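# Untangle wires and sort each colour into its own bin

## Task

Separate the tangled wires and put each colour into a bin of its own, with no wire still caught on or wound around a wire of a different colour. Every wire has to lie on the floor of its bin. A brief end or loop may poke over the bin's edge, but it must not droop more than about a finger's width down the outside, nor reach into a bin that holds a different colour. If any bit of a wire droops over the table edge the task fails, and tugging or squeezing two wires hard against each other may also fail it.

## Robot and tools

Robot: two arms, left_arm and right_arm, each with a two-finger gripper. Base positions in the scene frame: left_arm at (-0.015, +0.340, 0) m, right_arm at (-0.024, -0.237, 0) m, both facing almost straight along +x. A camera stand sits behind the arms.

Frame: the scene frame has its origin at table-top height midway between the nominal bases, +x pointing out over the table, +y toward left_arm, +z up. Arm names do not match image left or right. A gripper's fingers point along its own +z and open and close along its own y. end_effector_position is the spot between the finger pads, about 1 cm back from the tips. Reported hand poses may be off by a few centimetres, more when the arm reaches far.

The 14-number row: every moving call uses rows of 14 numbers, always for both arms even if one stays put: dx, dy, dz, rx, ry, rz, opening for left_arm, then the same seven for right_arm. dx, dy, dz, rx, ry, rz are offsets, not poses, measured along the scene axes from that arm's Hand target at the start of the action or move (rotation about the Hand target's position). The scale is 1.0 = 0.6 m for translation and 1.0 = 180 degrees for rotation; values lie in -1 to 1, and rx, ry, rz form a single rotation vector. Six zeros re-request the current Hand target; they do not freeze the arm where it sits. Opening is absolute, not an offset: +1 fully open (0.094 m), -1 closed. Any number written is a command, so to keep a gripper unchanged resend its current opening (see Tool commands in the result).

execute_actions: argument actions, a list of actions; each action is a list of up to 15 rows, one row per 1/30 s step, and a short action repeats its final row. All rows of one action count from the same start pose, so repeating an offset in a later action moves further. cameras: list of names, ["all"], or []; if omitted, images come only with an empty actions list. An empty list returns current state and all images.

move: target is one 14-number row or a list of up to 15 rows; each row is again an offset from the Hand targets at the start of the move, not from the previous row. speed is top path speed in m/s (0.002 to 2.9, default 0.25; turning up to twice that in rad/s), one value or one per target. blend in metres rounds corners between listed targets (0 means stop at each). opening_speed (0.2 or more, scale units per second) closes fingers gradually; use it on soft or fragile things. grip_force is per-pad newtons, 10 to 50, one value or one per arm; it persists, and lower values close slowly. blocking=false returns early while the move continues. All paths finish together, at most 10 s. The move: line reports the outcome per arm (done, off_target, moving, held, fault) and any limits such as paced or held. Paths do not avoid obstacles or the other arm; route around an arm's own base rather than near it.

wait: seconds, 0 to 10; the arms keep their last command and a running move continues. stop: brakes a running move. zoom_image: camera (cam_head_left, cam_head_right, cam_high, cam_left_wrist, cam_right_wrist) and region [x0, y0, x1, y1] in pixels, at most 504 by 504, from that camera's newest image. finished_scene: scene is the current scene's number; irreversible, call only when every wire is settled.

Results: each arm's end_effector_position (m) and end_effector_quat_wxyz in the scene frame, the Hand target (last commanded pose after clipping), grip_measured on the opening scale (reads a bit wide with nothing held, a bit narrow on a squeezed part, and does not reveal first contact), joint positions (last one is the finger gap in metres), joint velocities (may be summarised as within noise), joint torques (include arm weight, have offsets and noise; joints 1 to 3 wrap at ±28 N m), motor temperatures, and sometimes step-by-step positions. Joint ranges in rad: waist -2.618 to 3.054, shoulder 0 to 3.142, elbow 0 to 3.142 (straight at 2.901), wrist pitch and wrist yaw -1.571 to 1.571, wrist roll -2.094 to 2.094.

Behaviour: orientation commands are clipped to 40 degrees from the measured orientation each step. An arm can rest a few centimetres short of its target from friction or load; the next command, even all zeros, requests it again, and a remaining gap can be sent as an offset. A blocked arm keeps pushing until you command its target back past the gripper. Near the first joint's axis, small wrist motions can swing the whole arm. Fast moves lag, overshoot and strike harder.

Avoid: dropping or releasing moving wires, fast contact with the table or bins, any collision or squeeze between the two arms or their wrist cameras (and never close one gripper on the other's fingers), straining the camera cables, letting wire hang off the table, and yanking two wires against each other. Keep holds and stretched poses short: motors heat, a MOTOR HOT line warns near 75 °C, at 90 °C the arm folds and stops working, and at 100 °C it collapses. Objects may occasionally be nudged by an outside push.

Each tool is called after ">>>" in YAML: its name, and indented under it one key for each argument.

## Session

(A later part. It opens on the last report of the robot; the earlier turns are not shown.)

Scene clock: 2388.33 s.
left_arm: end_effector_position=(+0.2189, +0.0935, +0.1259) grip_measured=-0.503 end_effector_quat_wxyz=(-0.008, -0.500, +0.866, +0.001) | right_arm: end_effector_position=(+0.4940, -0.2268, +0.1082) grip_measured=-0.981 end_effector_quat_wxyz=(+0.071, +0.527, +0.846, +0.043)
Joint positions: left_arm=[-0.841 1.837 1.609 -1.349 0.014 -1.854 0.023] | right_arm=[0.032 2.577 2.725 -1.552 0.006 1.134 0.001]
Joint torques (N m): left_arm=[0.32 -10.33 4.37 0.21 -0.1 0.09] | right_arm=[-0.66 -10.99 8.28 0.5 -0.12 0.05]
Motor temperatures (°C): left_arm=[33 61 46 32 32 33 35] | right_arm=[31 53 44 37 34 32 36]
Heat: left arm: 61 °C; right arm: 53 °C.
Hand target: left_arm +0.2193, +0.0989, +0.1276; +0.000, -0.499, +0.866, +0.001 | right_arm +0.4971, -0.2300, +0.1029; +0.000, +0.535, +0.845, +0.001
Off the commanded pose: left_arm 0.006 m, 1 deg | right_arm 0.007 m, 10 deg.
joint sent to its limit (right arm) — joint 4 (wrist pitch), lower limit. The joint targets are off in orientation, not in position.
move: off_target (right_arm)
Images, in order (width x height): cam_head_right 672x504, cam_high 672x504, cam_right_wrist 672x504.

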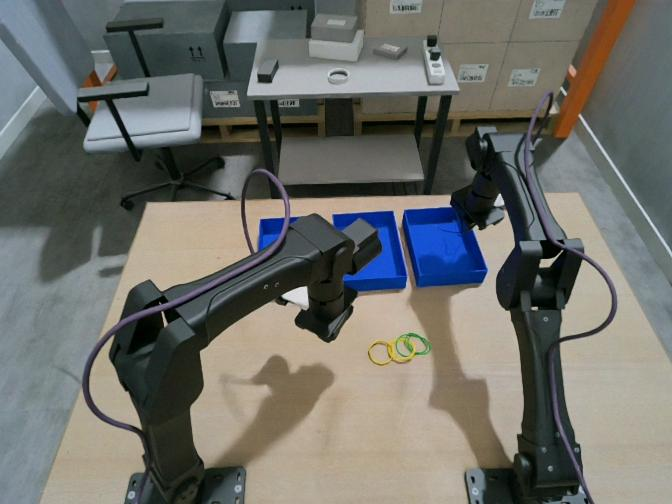

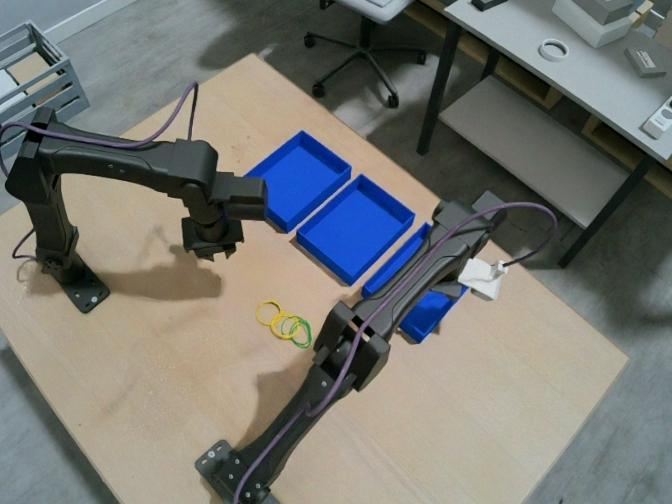

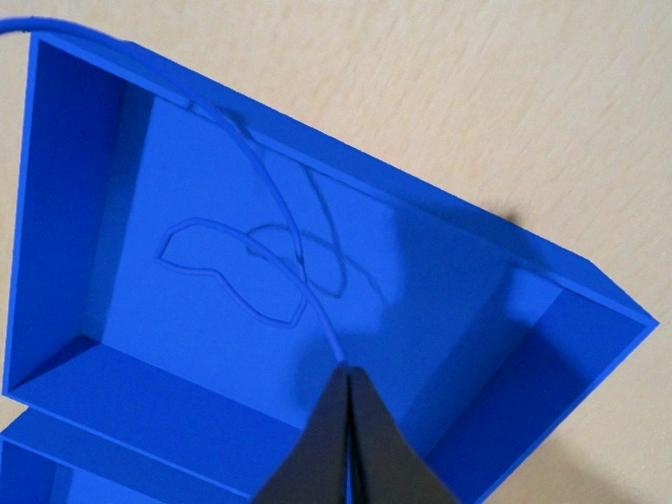

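>>> move:
  target:
    - [0,0,0,0,0,0,-0.5,-0.06,0.05,0.0,0,0,0,-1]
    - [0,0,0,0,0,0,-0.5,-0.06,0.05,-0.11,0,0,0,-1]
  cameras: ["cam_right_wrist","cam_head_right","cam_high"]
  speed: 0.1

>>> zoom_image:
  camera: "cam_head_right"
  region: [360, 140, 540, 320]

>>> zoom_image:
  camera: "cam_high"
  region: [330, 180, 530, 380]

Scene clock: 2404.70 s.
left_arm: end_effector_position=(+0.2189, +0.0935, +0.1259) grip_measured=-0.503 end_effector_quat_wxyz=(-0.008, -0.500, +0.866, +0.001) | right_arm: end_effector_position=(+0.4617, -0.2020, +0.0378) grip_measured=-0.981 end_effector_quat_wxyz=(+0.000, +0.533, +0.846, -0.002)
Joint positions: left_arm=[-0.841 1.837 1.609 -1.349 0.014 -1.854 0.023] | right_arm=[0.083 2.529 2.36 -1.404 0.004 1.196 0.001]
Joint torques (N m): left_arm=[0.4 -10.4 4.3 0.21 -0.09 0] | right_arm=[0.23 -13.72 4.31 0.39 -0.11 0.08]
Motor temperatures (°C): left_arm=[33 61 46 32 32 33 35] | right_arm=[31 54 44 37 34 32 36]
Heat: left arm: 61 °C; right arm: 54 °C.
Hand target: left_arm +0.2193, +0.0989, +0.1276; +0.000, -0.499, +0.866, +0.001 | right_arm +0.4611, -0.1999, +0.0369; +0.000, +0.535, +0.845, +0.001
Off the commanded pose: left_arm 0.006 m, 1 deg | right_arm 0.002 m, 0 deg.
move: done
Images, in order (width x height): cam_head_right 672x504, cam_high 672x504, cam_right_wrist 672x504.

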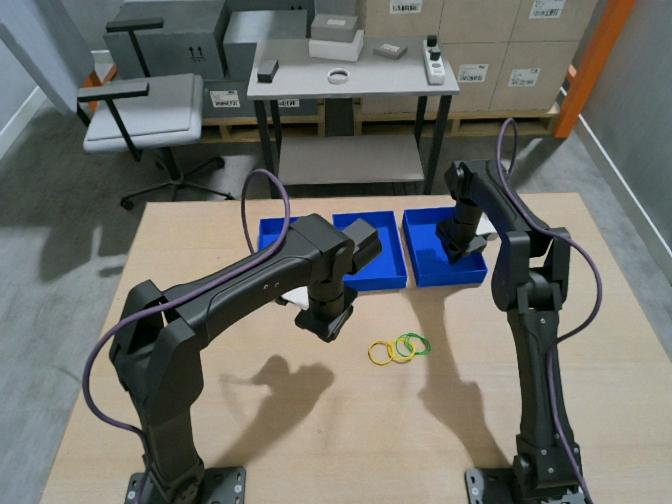

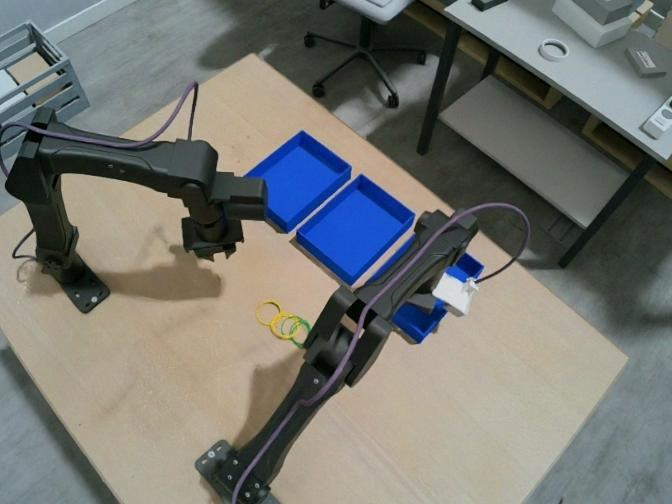

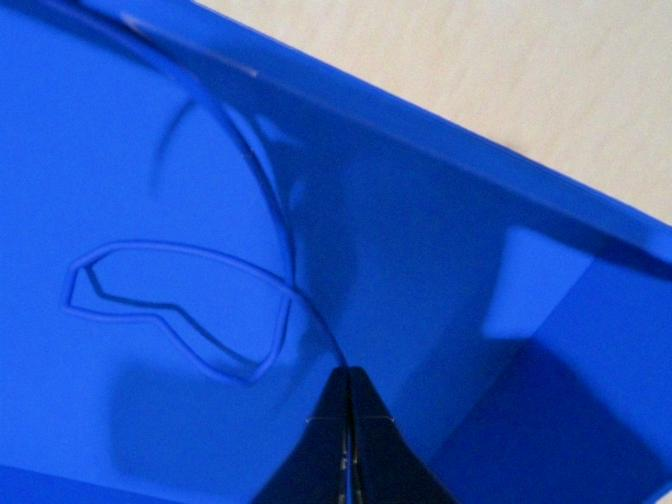

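Scaled by 2.800 from the camera's 672x504 image, which has a finer 960x720 frame.

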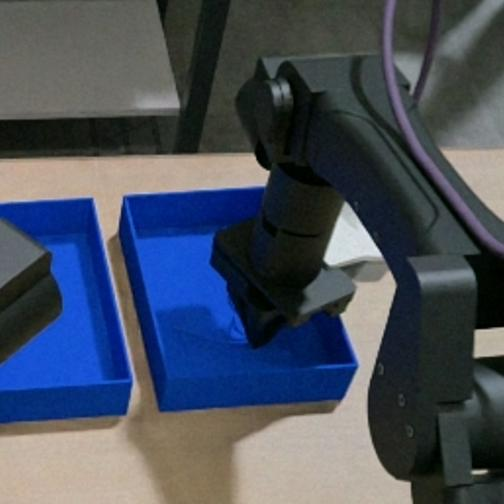

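Scaled by 2.520 from the camera's 672x504 image, which has a finer 960x720 frame.

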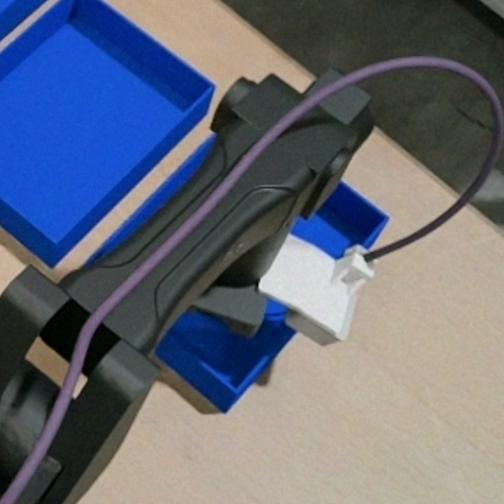

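Release, raise, and look.

>>> move:
  target:
    - [0,0,0,0,0,0,-0.5,0.0,0.0,-0.02,0,0,0,-1]
    - [0,0,0,0,0,0,-0.5,0.0,0.0,-0.02,0,0,0,-0.6]
    - [0,0,0,0,0,0,-0.5,0.0,0.0,0.15,0,0,0,-0.6]
    - [0,0,0,0,0,0,-0.5,-0.2,-0.05,0.2,0,0,0.36,-0.6]
  cameras: ["cam_right_wrist","cam_head_right","cam_high"]
  speed: 0.12
  opening_speed: 0.4

>>> zoom_image:
  camera: "cam_head_right"
  region: [360, 140, 540, 320]

>>> zoom_image:
  camera: "cam_high"
  region: [330, 180, 530, 380]

Scene clock: 2423.60 s.
left_arm: end_effector_position=(+0.2189, +0.0935, +0.1259) grip_measured=-0.503 end_effector_quat_wxyz=(-0.008, -0.500, +0.866, +0.001) | right_arm: end_effector_position=(+0.3471, -0.2255, +0.1476) grip_measured=-0.601 end_effector_quat_wxyz=(-0.009, -0.001, +1.000, +0.004)
Joint positions: left_arm=[-0.841 1.837 1.609 -1.349 0.014 -1.854 0.023] | right_arm=[0.037 1.985 1.895 -1.498 -0.009 0.023 0.019]
Joint torques (N m): left_arm=[0.17 -10.22 4.55 0.21 -0.11 0.06] | right_arm=[-0.57 -12.41 4.31 0.15 0.04 -0.05]
Motor temperatures (°C): left_arm=[33 61 46 32 32 33 35] | right_arm=[31 53 43 36 34 32 36]
Heat: left arm: 61 °C; right arm: 53 °C.
Hand target: left_arm +0.2193, +0.0989, +0.1276; +0.000, -0.499, +0.866, +0.001 | right_arm +0.3411, -0.2299, +0.1570; +0.000, -0.001, +1.000, +0.000
Off the commanded pose: left_arm 0.006 m, 1 deg | right_arm 0.012 m, 1 deg.
move: off_target (right_arm)
Images, in order (width x height): cam_head_right 672x504, cam_high 672x504, cam_right_wrist 672x504.

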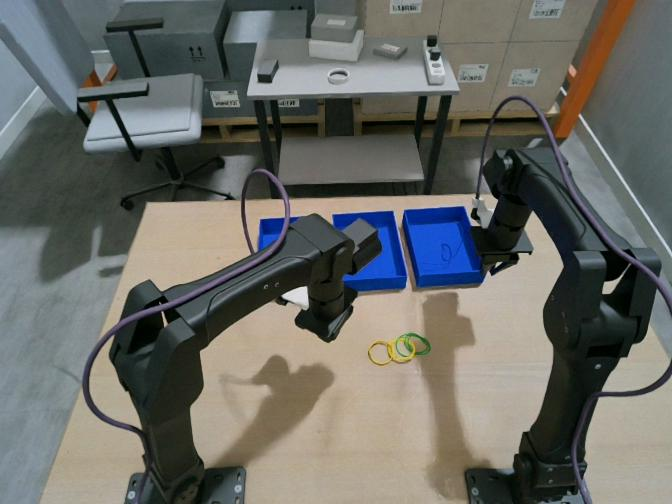

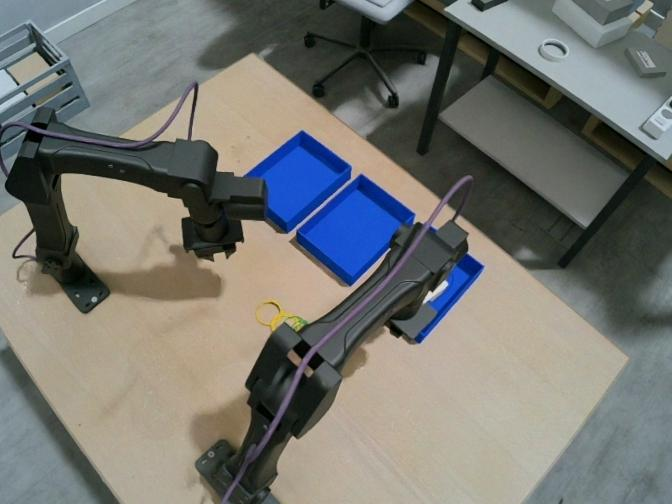

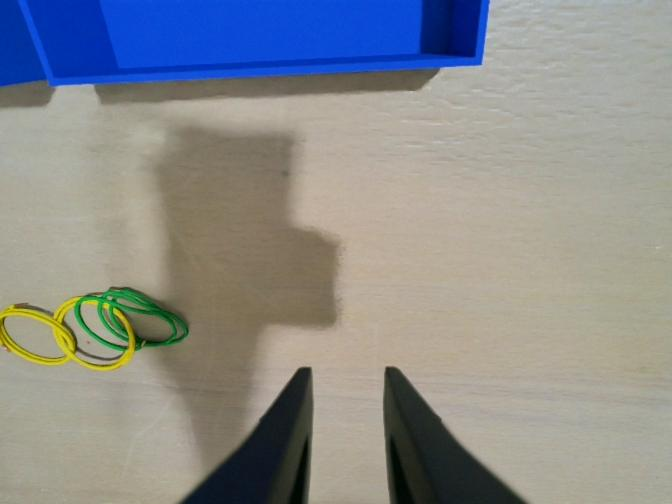

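Scaled by 2.800 from the camera's 672x504 image, which has a finer 960x720 frame.

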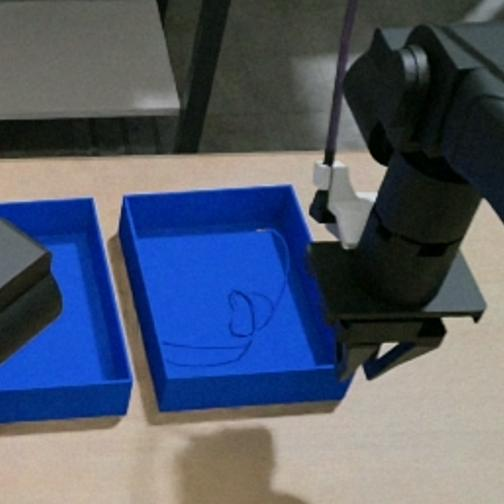

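Scaled by 2.520 from the camera's 672x504 image, which has a finer 960x720 frame.

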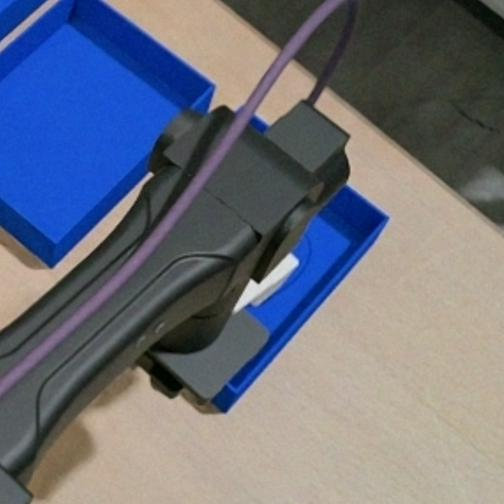

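>>> move:
  target: [0.07,-0.15,0.08,0,0,-0.333,-0.5,-0.05,-0.08,0.1,0,0,0,-0.6]
  cameras: ["cam_left_wrist"]
  speed: 0.2

>>> zoom_image:
  camera: "cam_left_wrist"
  region: [220, 200, 480, 450]

Scene clock: 2438.77 s.
left_arm: end_effector_position=(+0.2622, +0.0091, +0.1790) grip_measured=-0.503 end_effector_quat_wxyz=(+0.038, -0.009, +0.998, -0.056) | right_arm: end_effector_position=(+0.3200, -0.2754, +0.2117) grip_measured=-0.601 end_effector_quat_wxyz=(+0.060, -0.001, +0.998, -0.003)
Joint positions: left_arm=[-0.905 2.135 2.241 -1.543 0.012 -0.888 0.023] | right_arm=[-0.106 1.794 1.895 -1.552 -0.009 -0.118 0.019]
Joint torques (N m): left_arm=[-0.73 -9.59 6.67 0.22 -0.07 0.09] | right_arm=[-0.5 -10.07 4.04 0.4 0.03 -0.07]
Motor temperatures (°C): left_arm=[33 60 47 32 32 33 35] | right_arm=[31 51 42 36 34 32 35]
Heat: left arm: 60 °C; right arm: 51 °C.
Hand target: left_arm +0.2613, +0.0089, +0.1756; +0.001, +0.000, +1.000, +0.001 | right_arm +0.3112, -0.2779, +0.2169; +0.000, -0.001, +1.000, +0.000
Off the commanded pose: left_arm 0.004 m, 8 deg | right_arm 0.011 m, 7 deg.
joint sent to its limit (left arm) — joint 4 (wrist pitch), lower limit. The joint targets are off in orientation, not in position.
joint sent to its limit (right arm) — joint 4 (wrist pitch), lower limit. The joint targets are off in orientation, not in position.
move: off_target (left_arm, right_arm)
Images, in order (width x height): cam_left_wrist 672x504.

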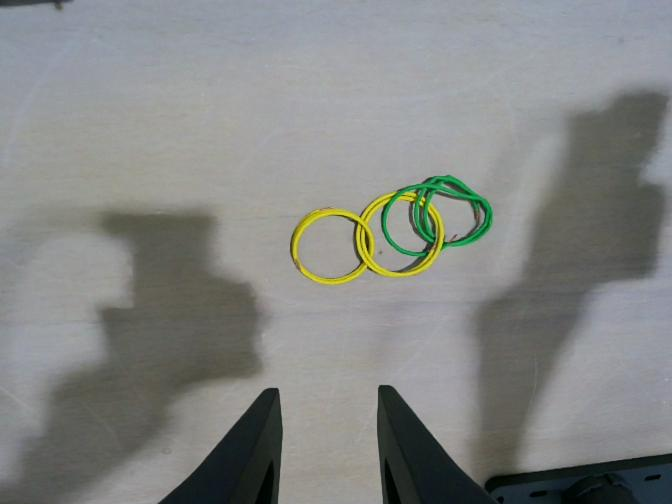

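Scaled by 1.938 from the camera's 672x504 image, which has a finer 960x720 frame.

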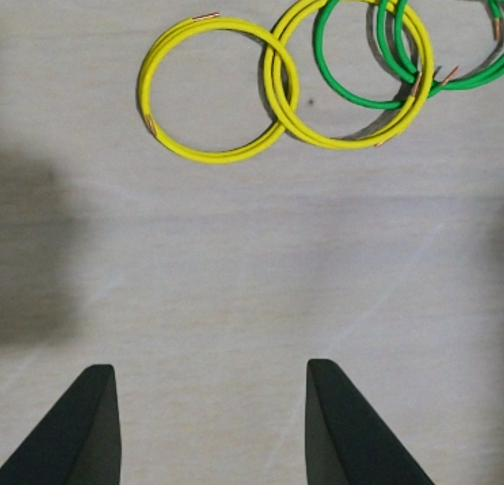

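>>> zoom_image:
  camera: "cam_left_wrist"
  region: [340, 160, 510, 290]

>>> zoom_image:
  camera: "cam_left_wrist"
  region: [370, 165, 500, 265]

Scaled by 2.965 from the camera's 672x504 image, which has a finer 960x720 frame.

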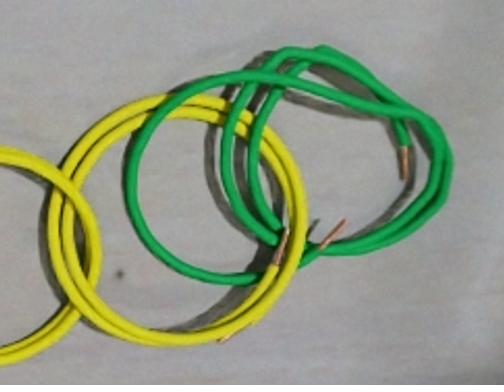

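Scaled by 3.877 from the camera's 672x504 image, which has a finer 960x720 frame.

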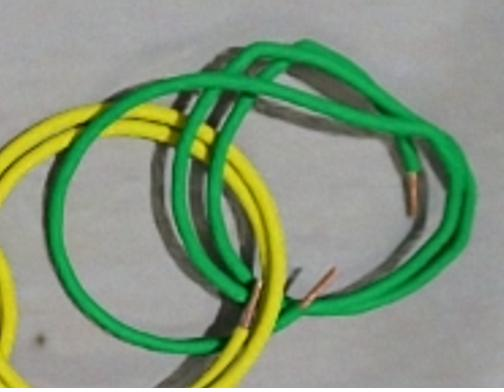

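>>> move:
  target: [-0.019,-0.082,-0.2,0,0,0,-0.6,0,0,0,0,0,0,-0.6]
  cameras: ["cam_left_wrist"]
  speed: 0.15

>>> zoom_image:
  camera: "cam_left_wrist"
  region: [220, 200, 480, 450]

Scene clock: 2483.70 s.
left_arm: end_effector_position=(+0.2460, -0.0353, +0.0585) grip_measured=-0.597 end_effector_quat_wxyz=(-0.008, +0.004, +1.000, +0.004) | right_arm: end_effector_position=(+0.3200, -0.2754, +0.2117) grip_measured=-0.601 end_effector_quat_wxyz=(+0.060, -0.001, +0.998, -0.003)
Joint positions: left_arm=[-0.996 2.37 2.155 -1.371 0.008 -0.954 0.019] | right_arm=[-0.106 1.794 1.895 -1.552 -0.009 -0.119 0.019]
Joint torques (N m): left_arm=[-0.24 -12.07 6.28 0.3 -0.08 -0.11] | right_arm=[-0.51 -10.06 4.03 0.4 0.03 -0.07]
Motor temperatures (°C): left_arm=[33 56 50 32 32 33 35] | right_arm=[31 48 41 36 34 32 35]
Heat: left arm: 56 °C; right arm: 48 °C.
Hand target: left_arm +0.2498, -0.0403, +0.0557; +0.001, +0.000, +1.000, +0.001 | right_arm +0.3112, -0.2779, +0.2169; +0.000, -0.001, +1.000, +0.000
Off the commanded pose: left_arm 0.007 m, 1 deg | right_arm 0.011 m, 7 deg.
joint sent to its limit (right arm) — joint 4 (wrist pitch), lower limit. The joint targets are off in orientation, not in position.
move: off_target (right_arm)
Images, in order (width x height): cam_left_wrist 672x504.

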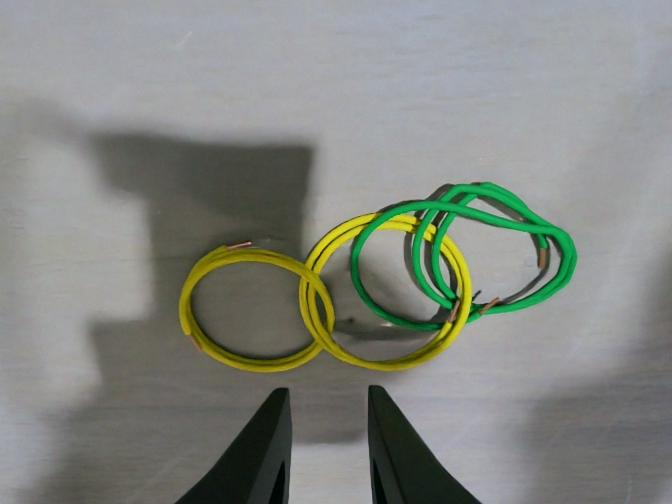

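Scaled by 1.938 from the camera's 672x504 image, which has a finer 960x720 frame.

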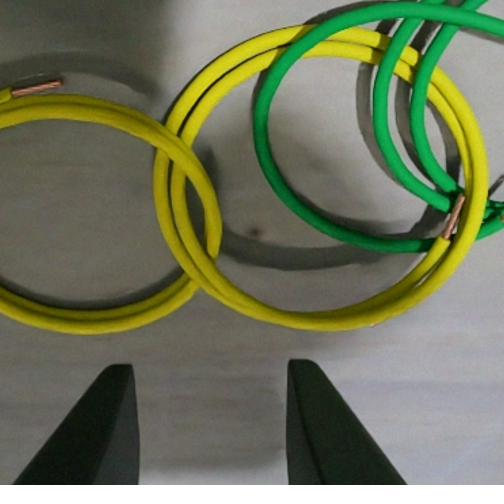

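>>> move:
  target:
    - [0.015,-0.012,-0.055,0,0,0,-0.6,0,0,0,0,0,0,-0.6]
    - [0.015,-0.012,-0.094,0,0,0,-0.6,0,0,0,0,0,0,-0.6]
  cameras: ["cam_left_wrist"]
  speed: 0.08

>>> zoom_image:
  camera: "cam_left_wrist"
  region: [220, 250, 480, 500]

Scene clock: 2497.17 s.
left_arm: end_effector_position=(+0.2563, -0.0501, +0.0118) grip_measured=-0.597 end_effector_quat_wxyz=(+0.001, +0.004, +1.000, -0.008) | right_arm: end_effector_position=(+0.3200, -0.2754, +0.2117) grip_measured=-0.601 end_effector_quat_wxyz=(+0.060, -0.001, +0.998, -0.003)
Joint positions: left_arm=[-0.996 2.438 2.09 -1.21 0.008 -0.954 0.019] | right_arm=[-0.106 1.794 1.895 -1.552 -0.009 -0.119 0.019]
Joint torques (N m): left_arm=[0.29 -11.97 4.92 0.43 -0.04 -0.04] | right_arm=[-0.49 -10.07 4.03 0.4 0.03 -0.07]
Motor temperatures (°C): left_arm=[33 59 48 32 32 33 35] | right_arm=[31 48 41 36 34 32 35]
Heat: left arm: 59 °C; right arm: 48 °C.
Hand target: left_arm +0.2589, -0.0476, -0.0007; +0.001, +0.000, +1.000, +0.001 | right_arm +0.3112, -0.2779, +0.2169; +0.000, -0.001, +1.000, +0.000
Off the commanded pose: left_arm 0.013 m, 1 deg | right_arm 0.011 m, 7 deg.
joint sent to its limit (right arm) — joint 4 (wrist pitch), lower limit. The joint targets are off in orientation, not in position.
move: off_target (left_arm, right_arm)
Images, in order (width x height): cam_left_wrist 672x504.

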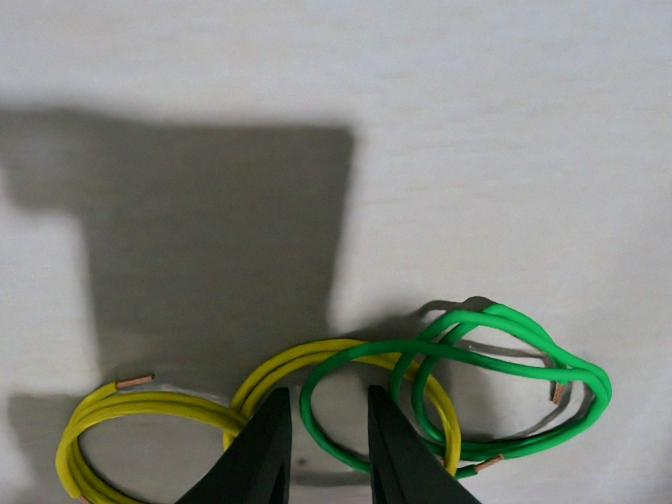

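Scaled by 1.938 from the camera's 672x504 image, which has a finer 960x720 frame.

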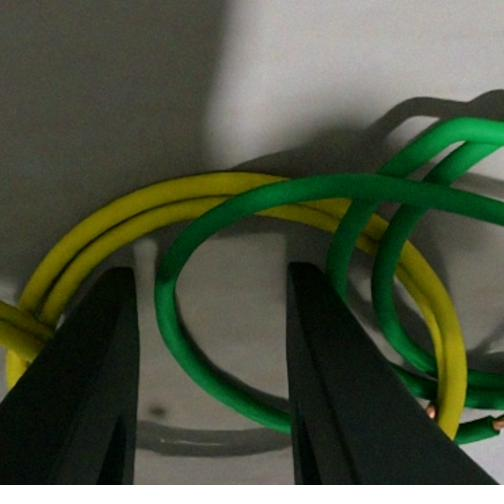

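>>> move:
  target:
    - [0.0,0.0,-0.012,0,0,0,-0.6,0,0,0,0,0,0,-0.6]
    - [0.0,0.0,-0.012,0,0,0,-1,0,0,0,0,0,0,-0.6]
  cameras: ["cam_left_wrist"]
  speed: 0.06
  opening_speed: 0.3

>>> zoom_image:
  camera: "cam_left_wrist"
  region: [220, 250, 480, 500]

Scene clock: 2512.50 s.
left_arm: end_effector_position=(+0.2572, -0.0516, +0.0080) grip_measured=-0.968 end_effector_quat_wxyz=(+0.003, +0.004, +1.000, -0.012) | right_arm: end_effector_position=(+0.3200, -0.2754, +0.2117) grip_measured=-0.601 end_effector_quat_wxyz=(+0.060, -0.001, +0.998, -0.003)
Joint positions: left_arm=[-0.996 2.438 2.075 -1.185 0.009 -0.954 0.001] | right_arm=[-0.106 1.794 1.895 -1.552 -0.009 -0.119 0.019]
Joint torques (N m): left_arm=[0.29 -11.58 4.62 0.42 -0.06 -0.05] | right_arm=[-0.5 -10.07 4.04 0.41 0.04 -0.07]
Motor temperatures (°C): left_arm=[33 58 48 32 32 33 35] | right_arm=[31 48 41 36 34 32 35]
Heat: left arm: 58 °C; right arm: 48 °C.
Hand target: left_arm +0.2588, -0.0475, -0.0079; +0.001, +0.000, +1.000, +0.001 | right_arm +0.3112, -0.2779, +0.2169; +0.000, -0.001, +1.000, +0.000
Off the commanded pose: left_arm 0.016 m, 2 deg | right_arm 0.011 m, 7 deg.
joint sent to its limit (right arm) — joint 4 (wrist pitch), lower limit. The joint targets are off in orientation, not in position.
move: off_target (left_arm, right_arm); target 2's new opening was sent with left_arm's hand 0.016 m and 1 deg from that target
Images, in order (width x height): cam_left_wrist 672x504.

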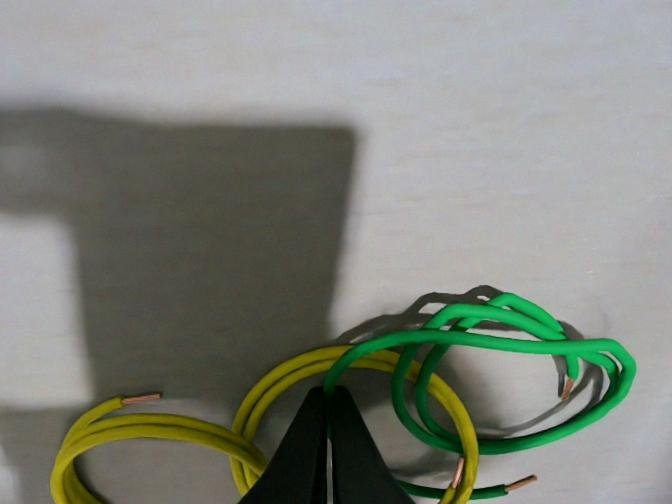

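Scaled by 1.938 from the camera's 672x504 image, which has a finer 960x720 frame.

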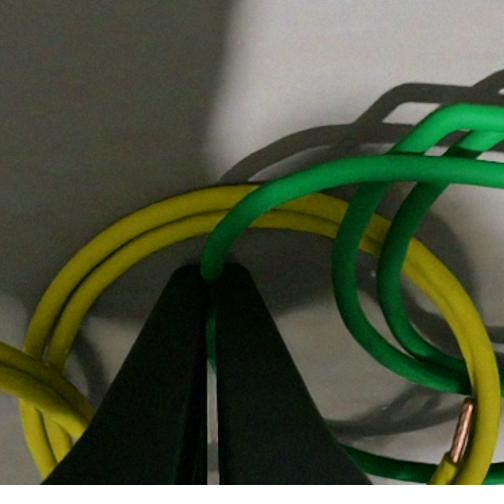

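>>> move:
  target:
    - [0.0,0.0,0.03,0,0,0,-1,0,0,0,0,0,0,-0.6]
    - [0.0,0.05,0.2,0,0,0,-1,0,0,0,0,0,0,-0.6]
  cameras: ["cam_left_wrist","cam_right_wrist","cam_head_left","cam_high"]
  speed: 0.06

>>> zoom_image:
  camera: "cam_left_wrist"
  region: [220, 220, 500, 500]

>>> zoom_image:
  camera: "cam_high"
  region: [200, 200, 400, 380]

Scene clock: 2529.77 s.
left_arm: end_effector_position=(+0.2552, -0.0212, +0.0960) grip_measured=-0.970 end_effector_quat_wxyz=(-0.011, -0.001, +1.000, +0.007) | right_arm: end_effector_position=(+0.3200, -0.2754, +0.2117) grip_measured=-0.601 end_effector_quat_wxyz=(+0.060, -0.001, +0.998, -0.003)
Joint positions: left_arm=[-0.961 2.369 2.303 -1.529 0.009 -0.928 0.001] | right_arm=[-0.106 1.794 1.895 -1.552 -0.009 -0.119 0.019]
Joint torques (N m): left_arm=[0.64 -15.28 6.8 -0.06 -0.07 0.04] | right_arm=[-0.49 -10.07 4.03 0.4 0.03 -0.08]
Motor temperatures (°C): left_arm=[33 59 47 32 32 33 36] | right_arm=[31 48 41 36 34 32 35]
Heat: left arm: 59 °C; right arm: 48 °C.
Hand target: left_arm +0.2589, -0.0175, +0.1121; +0.001, +0.000, +1.000, +0.001 | right_arm +0.3112, -0.2779, +0.2169; +0.000, -0.001, +1.000, +0.000
Off the commanded pose: left_arm 0.017 m, 2 deg | right_arm 0.011 m, 7 deg.
joint sent to its limit (right arm) — joint 4 (wrist pitch), lower limit. The joint targets are off in orientation, not in position.
move: off_target (left_arm, right_arm)
Images, in order (width x height): cam_head_left 672x504, cam_high 672x504, cam_left_wrist 672x504, cam_right_wrist 672x504.

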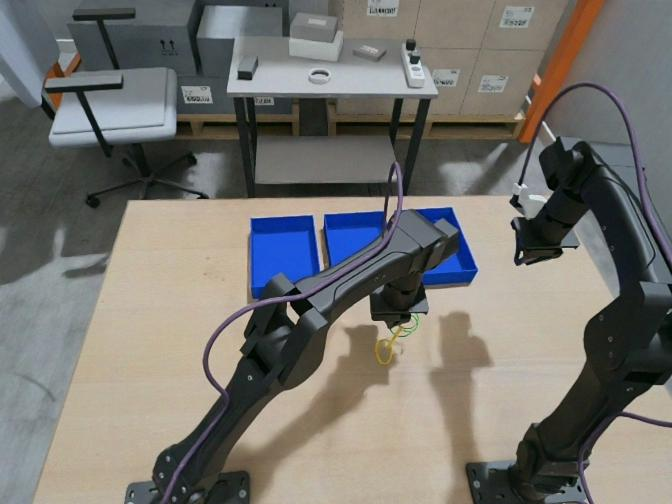

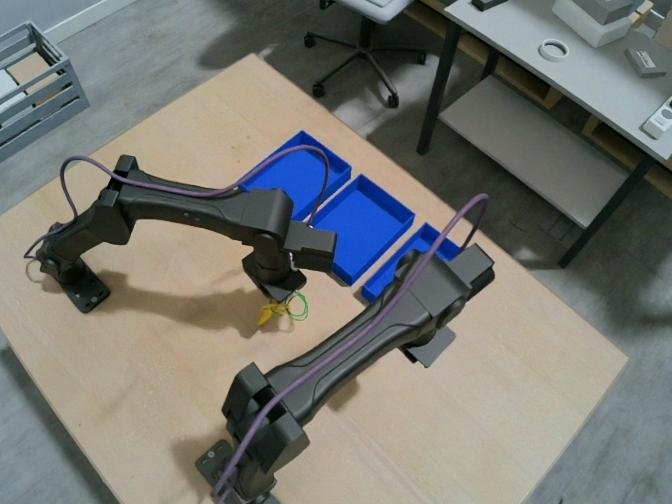

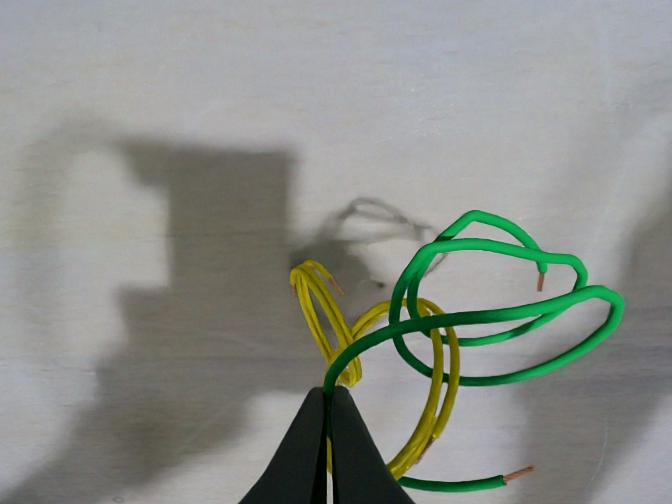

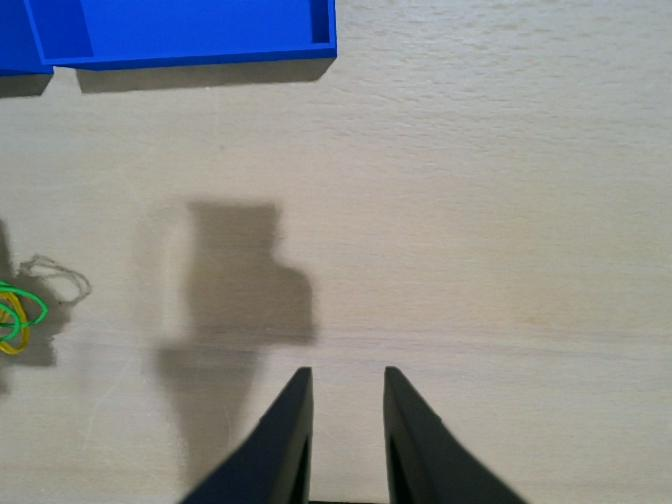

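Scaled by 1.800 from the camera's 672x504 image, which has a finer 960x720 frame.

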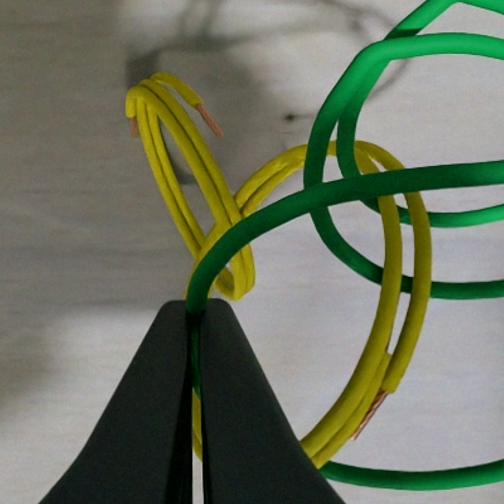

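Scaled by 2.520 from the camera's 672x504 image, which has a finer 960x720 frame.

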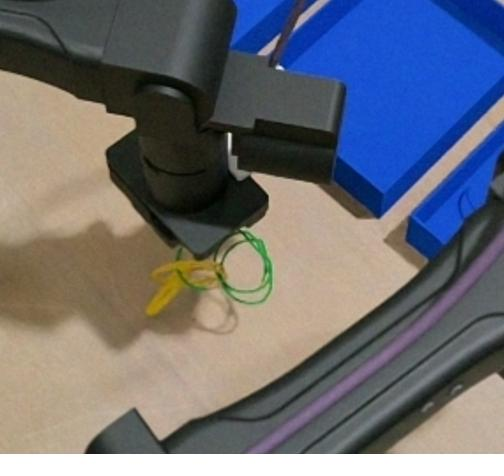

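>>> move:
  target:
    - [0.0,0.05,0.05,0,0,0,-1,0,0,0,0,0,0,-0.6]
    - [0.0,0.22,-0.06,0,0,0,-1,0,0,0,0,0,0,-0.6]
  cameras: ["cam_left_wrist","cam_head_left","cam_high"]
  speed: 0.07

>>> zoom_image:
  camera: "cam_left_wrist"
  region: [220, 220, 500, 500]

>>> zoom_image:
  camera: "cam_high"
  region: [180, 200, 380, 380]

Scene clock: 2547.50 s.
left_arm: end_effector_position=(+0.2550, +0.1132, +0.0709) grip_measured=-0.970 end_effector_quat_wxyz=(-0.015, -0.002, +1.000, +0.007) | right_arm: end_effector_position=(+0.3200, -0.2754, +0.2117) grip_measured=-0.601 end_effector_quat_wxyz=(+0.060, -0.001, +0.998, -0.003)
Joint positions: left_arm=[-0.731 1.93 1.512 -1.185 0.008 -0.701 0.001] | right_arm=[-0.106 1.794 1.895 -1.552 -0.009 -0.119 0.019]
Joint torques (N m): left_arm=[0.69 -11.81 4.66 0.28 -0.06 0.06] | right_arm=[-0.5 -10.07 4.04 0.4 0.03 -0.07]
Motor temperatures (°C): left_arm=[33 68 49 32 32 33 36] | right_arm=[31 48 41 36 34 32 35]
Heat: left arm: 68 °C; right arm: 48 °C.
Hand target: left_arm +0.2588, +0.1144, +0.0760; +0.000, +0.000, +1.000, +0.001 | right_arm +0.3112, -0.2779, +0.2169; +0.000, -0.001, +1.000, +0.000
Off the commanded pose: left_arm 0.007 m, 2 deg | right_arm 0.011 m, 7 deg.
joint sent to its limit (right arm) — joint 4 (wrist pitch), lower limit. The joint targets are off in orientation, not in position.
move: off_target (right_arm)
Images, in order (width x height): cam_head_left 672x504, cam_high 672x504, cam_left_wrist 672x504.

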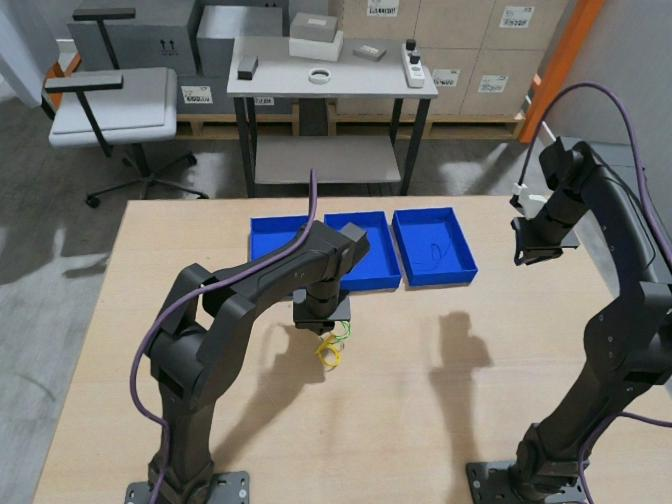

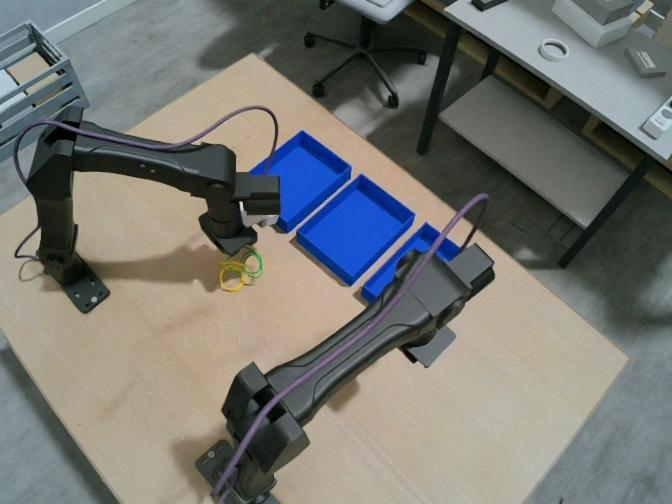

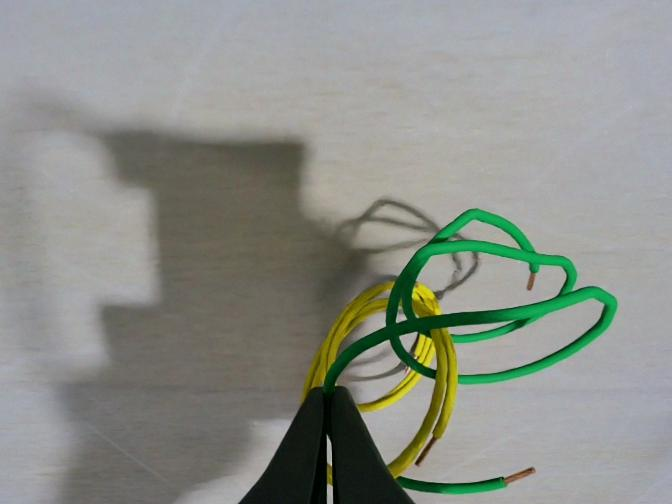

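Scaled by 1.800 from the camera's 672x504 image, which has a finer 960x720 frame.

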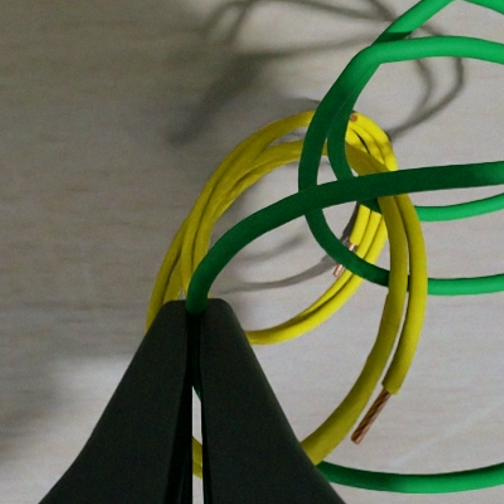

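Scaled by 2.520 from the camera's 672x504 image, which has a finer 960x720 frame.

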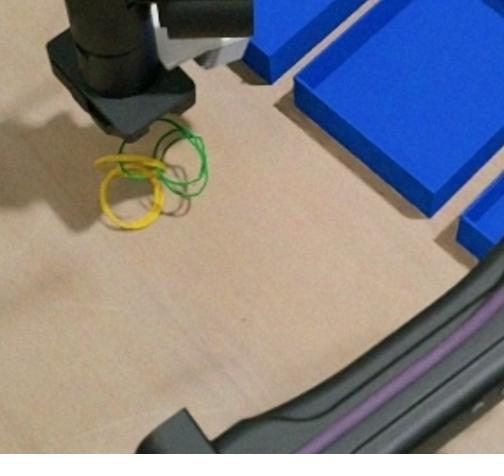

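>>> move:
  target:
    - [0.0,0.1,-0.055,0,0,0,-1,0,0,0,0,0,0,-0.6]
  cameras: ["cam_left_wrist","cam_head_left","cam_high"]
  speed: 0.07

>>> zoom_image:
  camera: "cam_high"
  region: [180, 200, 380, 380]

>>> zoom_image:
  camera: "cam_head_left"
  region: [240, 270, 400, 390]

Scene clock: 2560.67 s.
left_arm: end_effector_position=(+0.2550, +0.1732, +0.0392) grip_measured=-0.970 end_effector_quat_wxyz=(-0.015, -0.003, +1.000, +0.005) | right_arm: end_effector_position=(+0.3200, -0.2754, +0.2117) grip_measured=-0.601 end_effector_quat_wxyz=(+0.060, -0.001, +0.998, -0.003)
Joint positions: left_arm=[-0.587 1.83 1.25 -1.021 0.007 -0.557 0.001] | right_arm=[-0.106 1.794 1.895 -1.552 -0.009 -0.119 0.019]
Joint torques (N m): left_arm=[0.35 -10.37 4.37 0.3 -0.04 0.06] | right_arm=[-0.5 -10.07 4.03 0.4 0.03 -0.07]
Motor temperatures (°C): left_arm=[33 63 48 32 32 33 37] | right_arm=[31 48 41 36 34 32 35]
Heat: left arm: 63 °C; right arm: 48 °C.
Hand target: left_arm +0.2589, +0.1743, +0.0431; +0.001, +0.000, +1.000, +0.001 | right_arm +0.3112, -0.2779, +0.2169; +0.000, -0.001, +1.000, +0.000
Off the commanded pose: left_arm 0.006 m, 2 deg | right_arm 0.011 m, 7 deg.
joint sent to its limit (right arm) — joint 4 (wrist pitch), lower limit. The joint targets are off in orientation, not in position.
move: off_target (right_arm)
Images, in order (width x height): cam_head_left 672x504, cam_high 672x504, cam_left_wrist 672x504.

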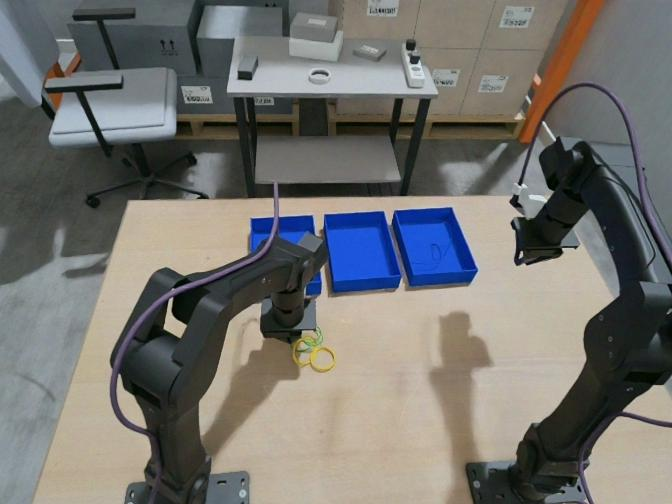

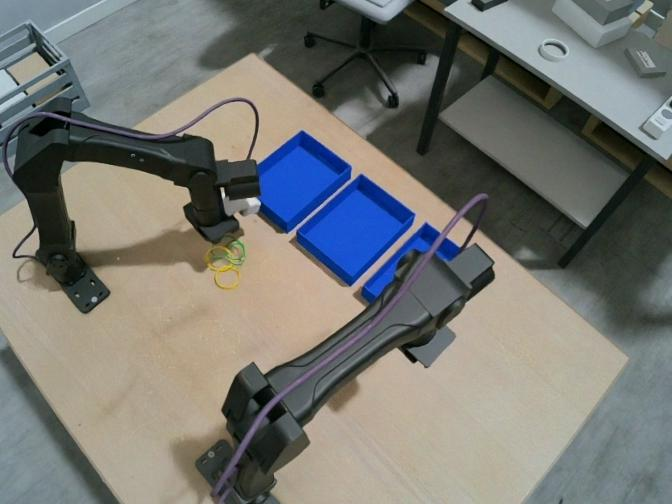

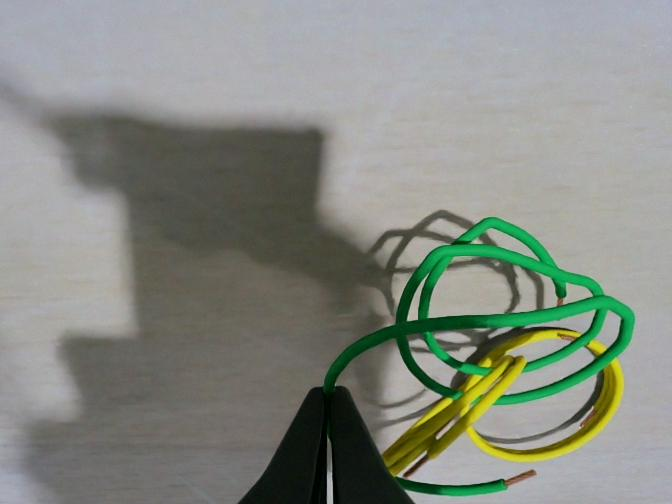

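Scaled by 2.520 from the camera's 672x504 image, which has a finer 960x720 frame.

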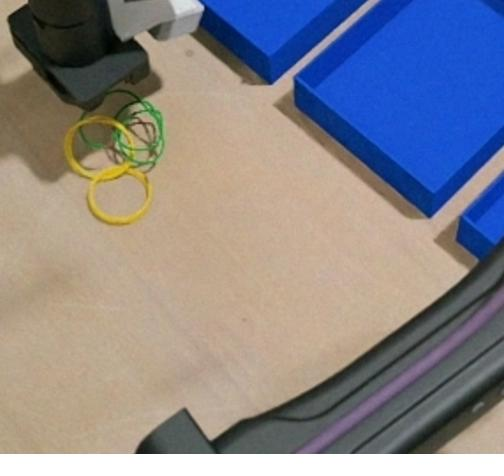

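Scaled by 3.150 from the camera's 672x504 image, which has a finer 960x720 frame.

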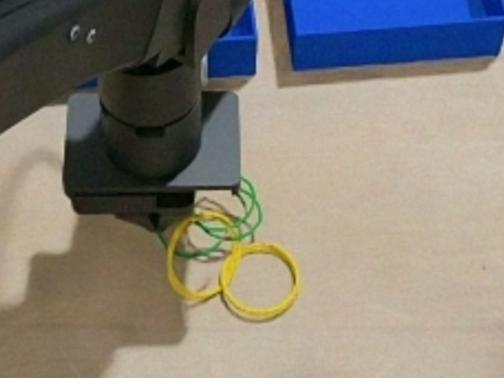

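>>> move:
  target: [0.0,0.0,0,0,0,0,-1,-0.175,0.56,-0.17,0,0,-0.278,-0.5]
  cameras: ["cam_right_wrist","cam_head_left"]
  speed: 0.2

>>> zoom_image:
  camera: "cam_head_left"
  region: [240, 250, 440, 390]

Scene clock: 2589.07 s.
left_arm: end_effector_position=(+0.2551, +0.1732, +0.0392) grip_measured=-0.970 end_effector_quat_wxyz=(-0.015, -0.002, +1.000, +0.005) | right_arm: end_effector_position=(+0.2102, +0.0120, +0.1222) grip_measured=-0.501 end_effector_quat_wxyz=(+0.000, +0.341, +0.940, -0.011)
Joint positions: left_arm=[-0.587 1.83 1.25 -1.021 0.007 -0.556 0.001] | right_arm=[0.83 1.86 1.623 -1.355 0.009 1.515 0.023]
Joint torques (N m): left_arm=[0.35 -10.29 4.34 0.32 -0.03 0.1] | right_arm=[-0.49 -8.46 5.52 0.14 -0.01 -0.04]
Motor temperatures (°C): left_arm=[33 62 47 32 32 33 37] | right_arm=[31 48 41 36 34 32 34]
Heat: left arm: 62 °C; right arm: 48 °C.
Hand target: left_arm +0.2589, +0.1743, +0.0431; +0.001, +0.000, +1.000, +0.001 | right_arm +0.2111, +0.0085, +0.1231; +0.001, +0.342, +0.940, -0.014 (not the last commanded pose)
Off the commanded pose: left_arm 0.006 m, 2 deg | right_arm 0.047 m, 10 deg.
move: held (right_arm; a check stopped the path); limits=held
pose unreachable (right arm): on one or more control steps of this call, first in action 0 (counted from 0), this arm could not follow its commanded pose, so it was not sent that pose on those steps. It may still have moved: this result reports where it is.
cause: moving toward the commanded pose would bring a part of the arm too close to another arm (this arm's wrist (the part past joint 4) and the left arm's wrist (the part past joint 4), where that arm would come to rest).
Images, in order (width x height): cam_head_left 672x504, cam_right_wrist 672x504.

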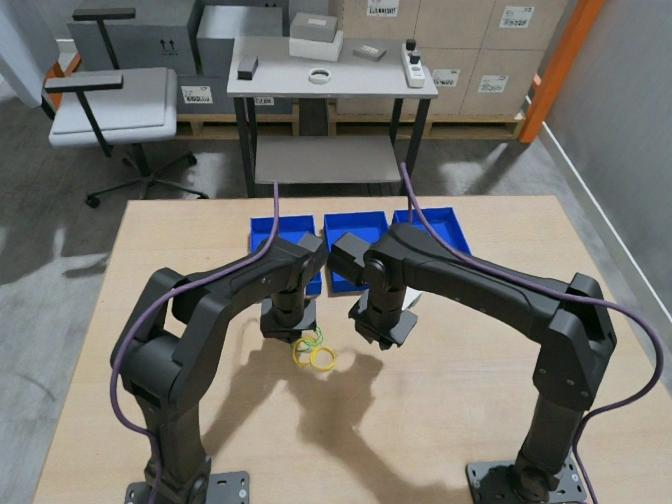

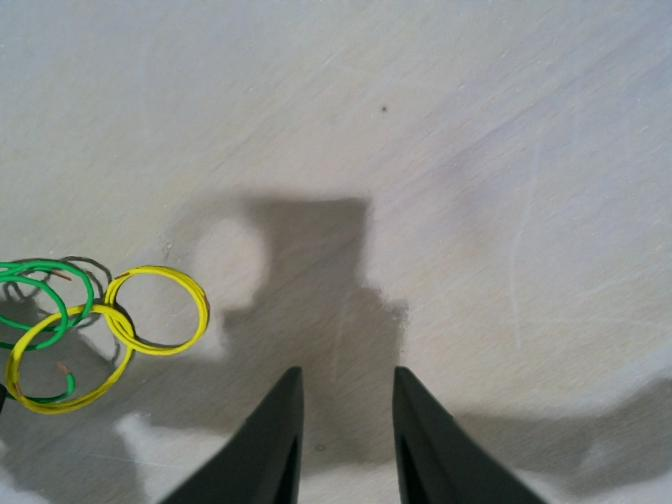

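Scaled by 2.520 from the camera's 672x504 image, which has a finer 960x720 frame.

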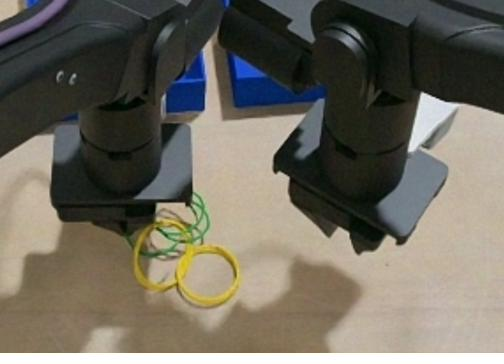

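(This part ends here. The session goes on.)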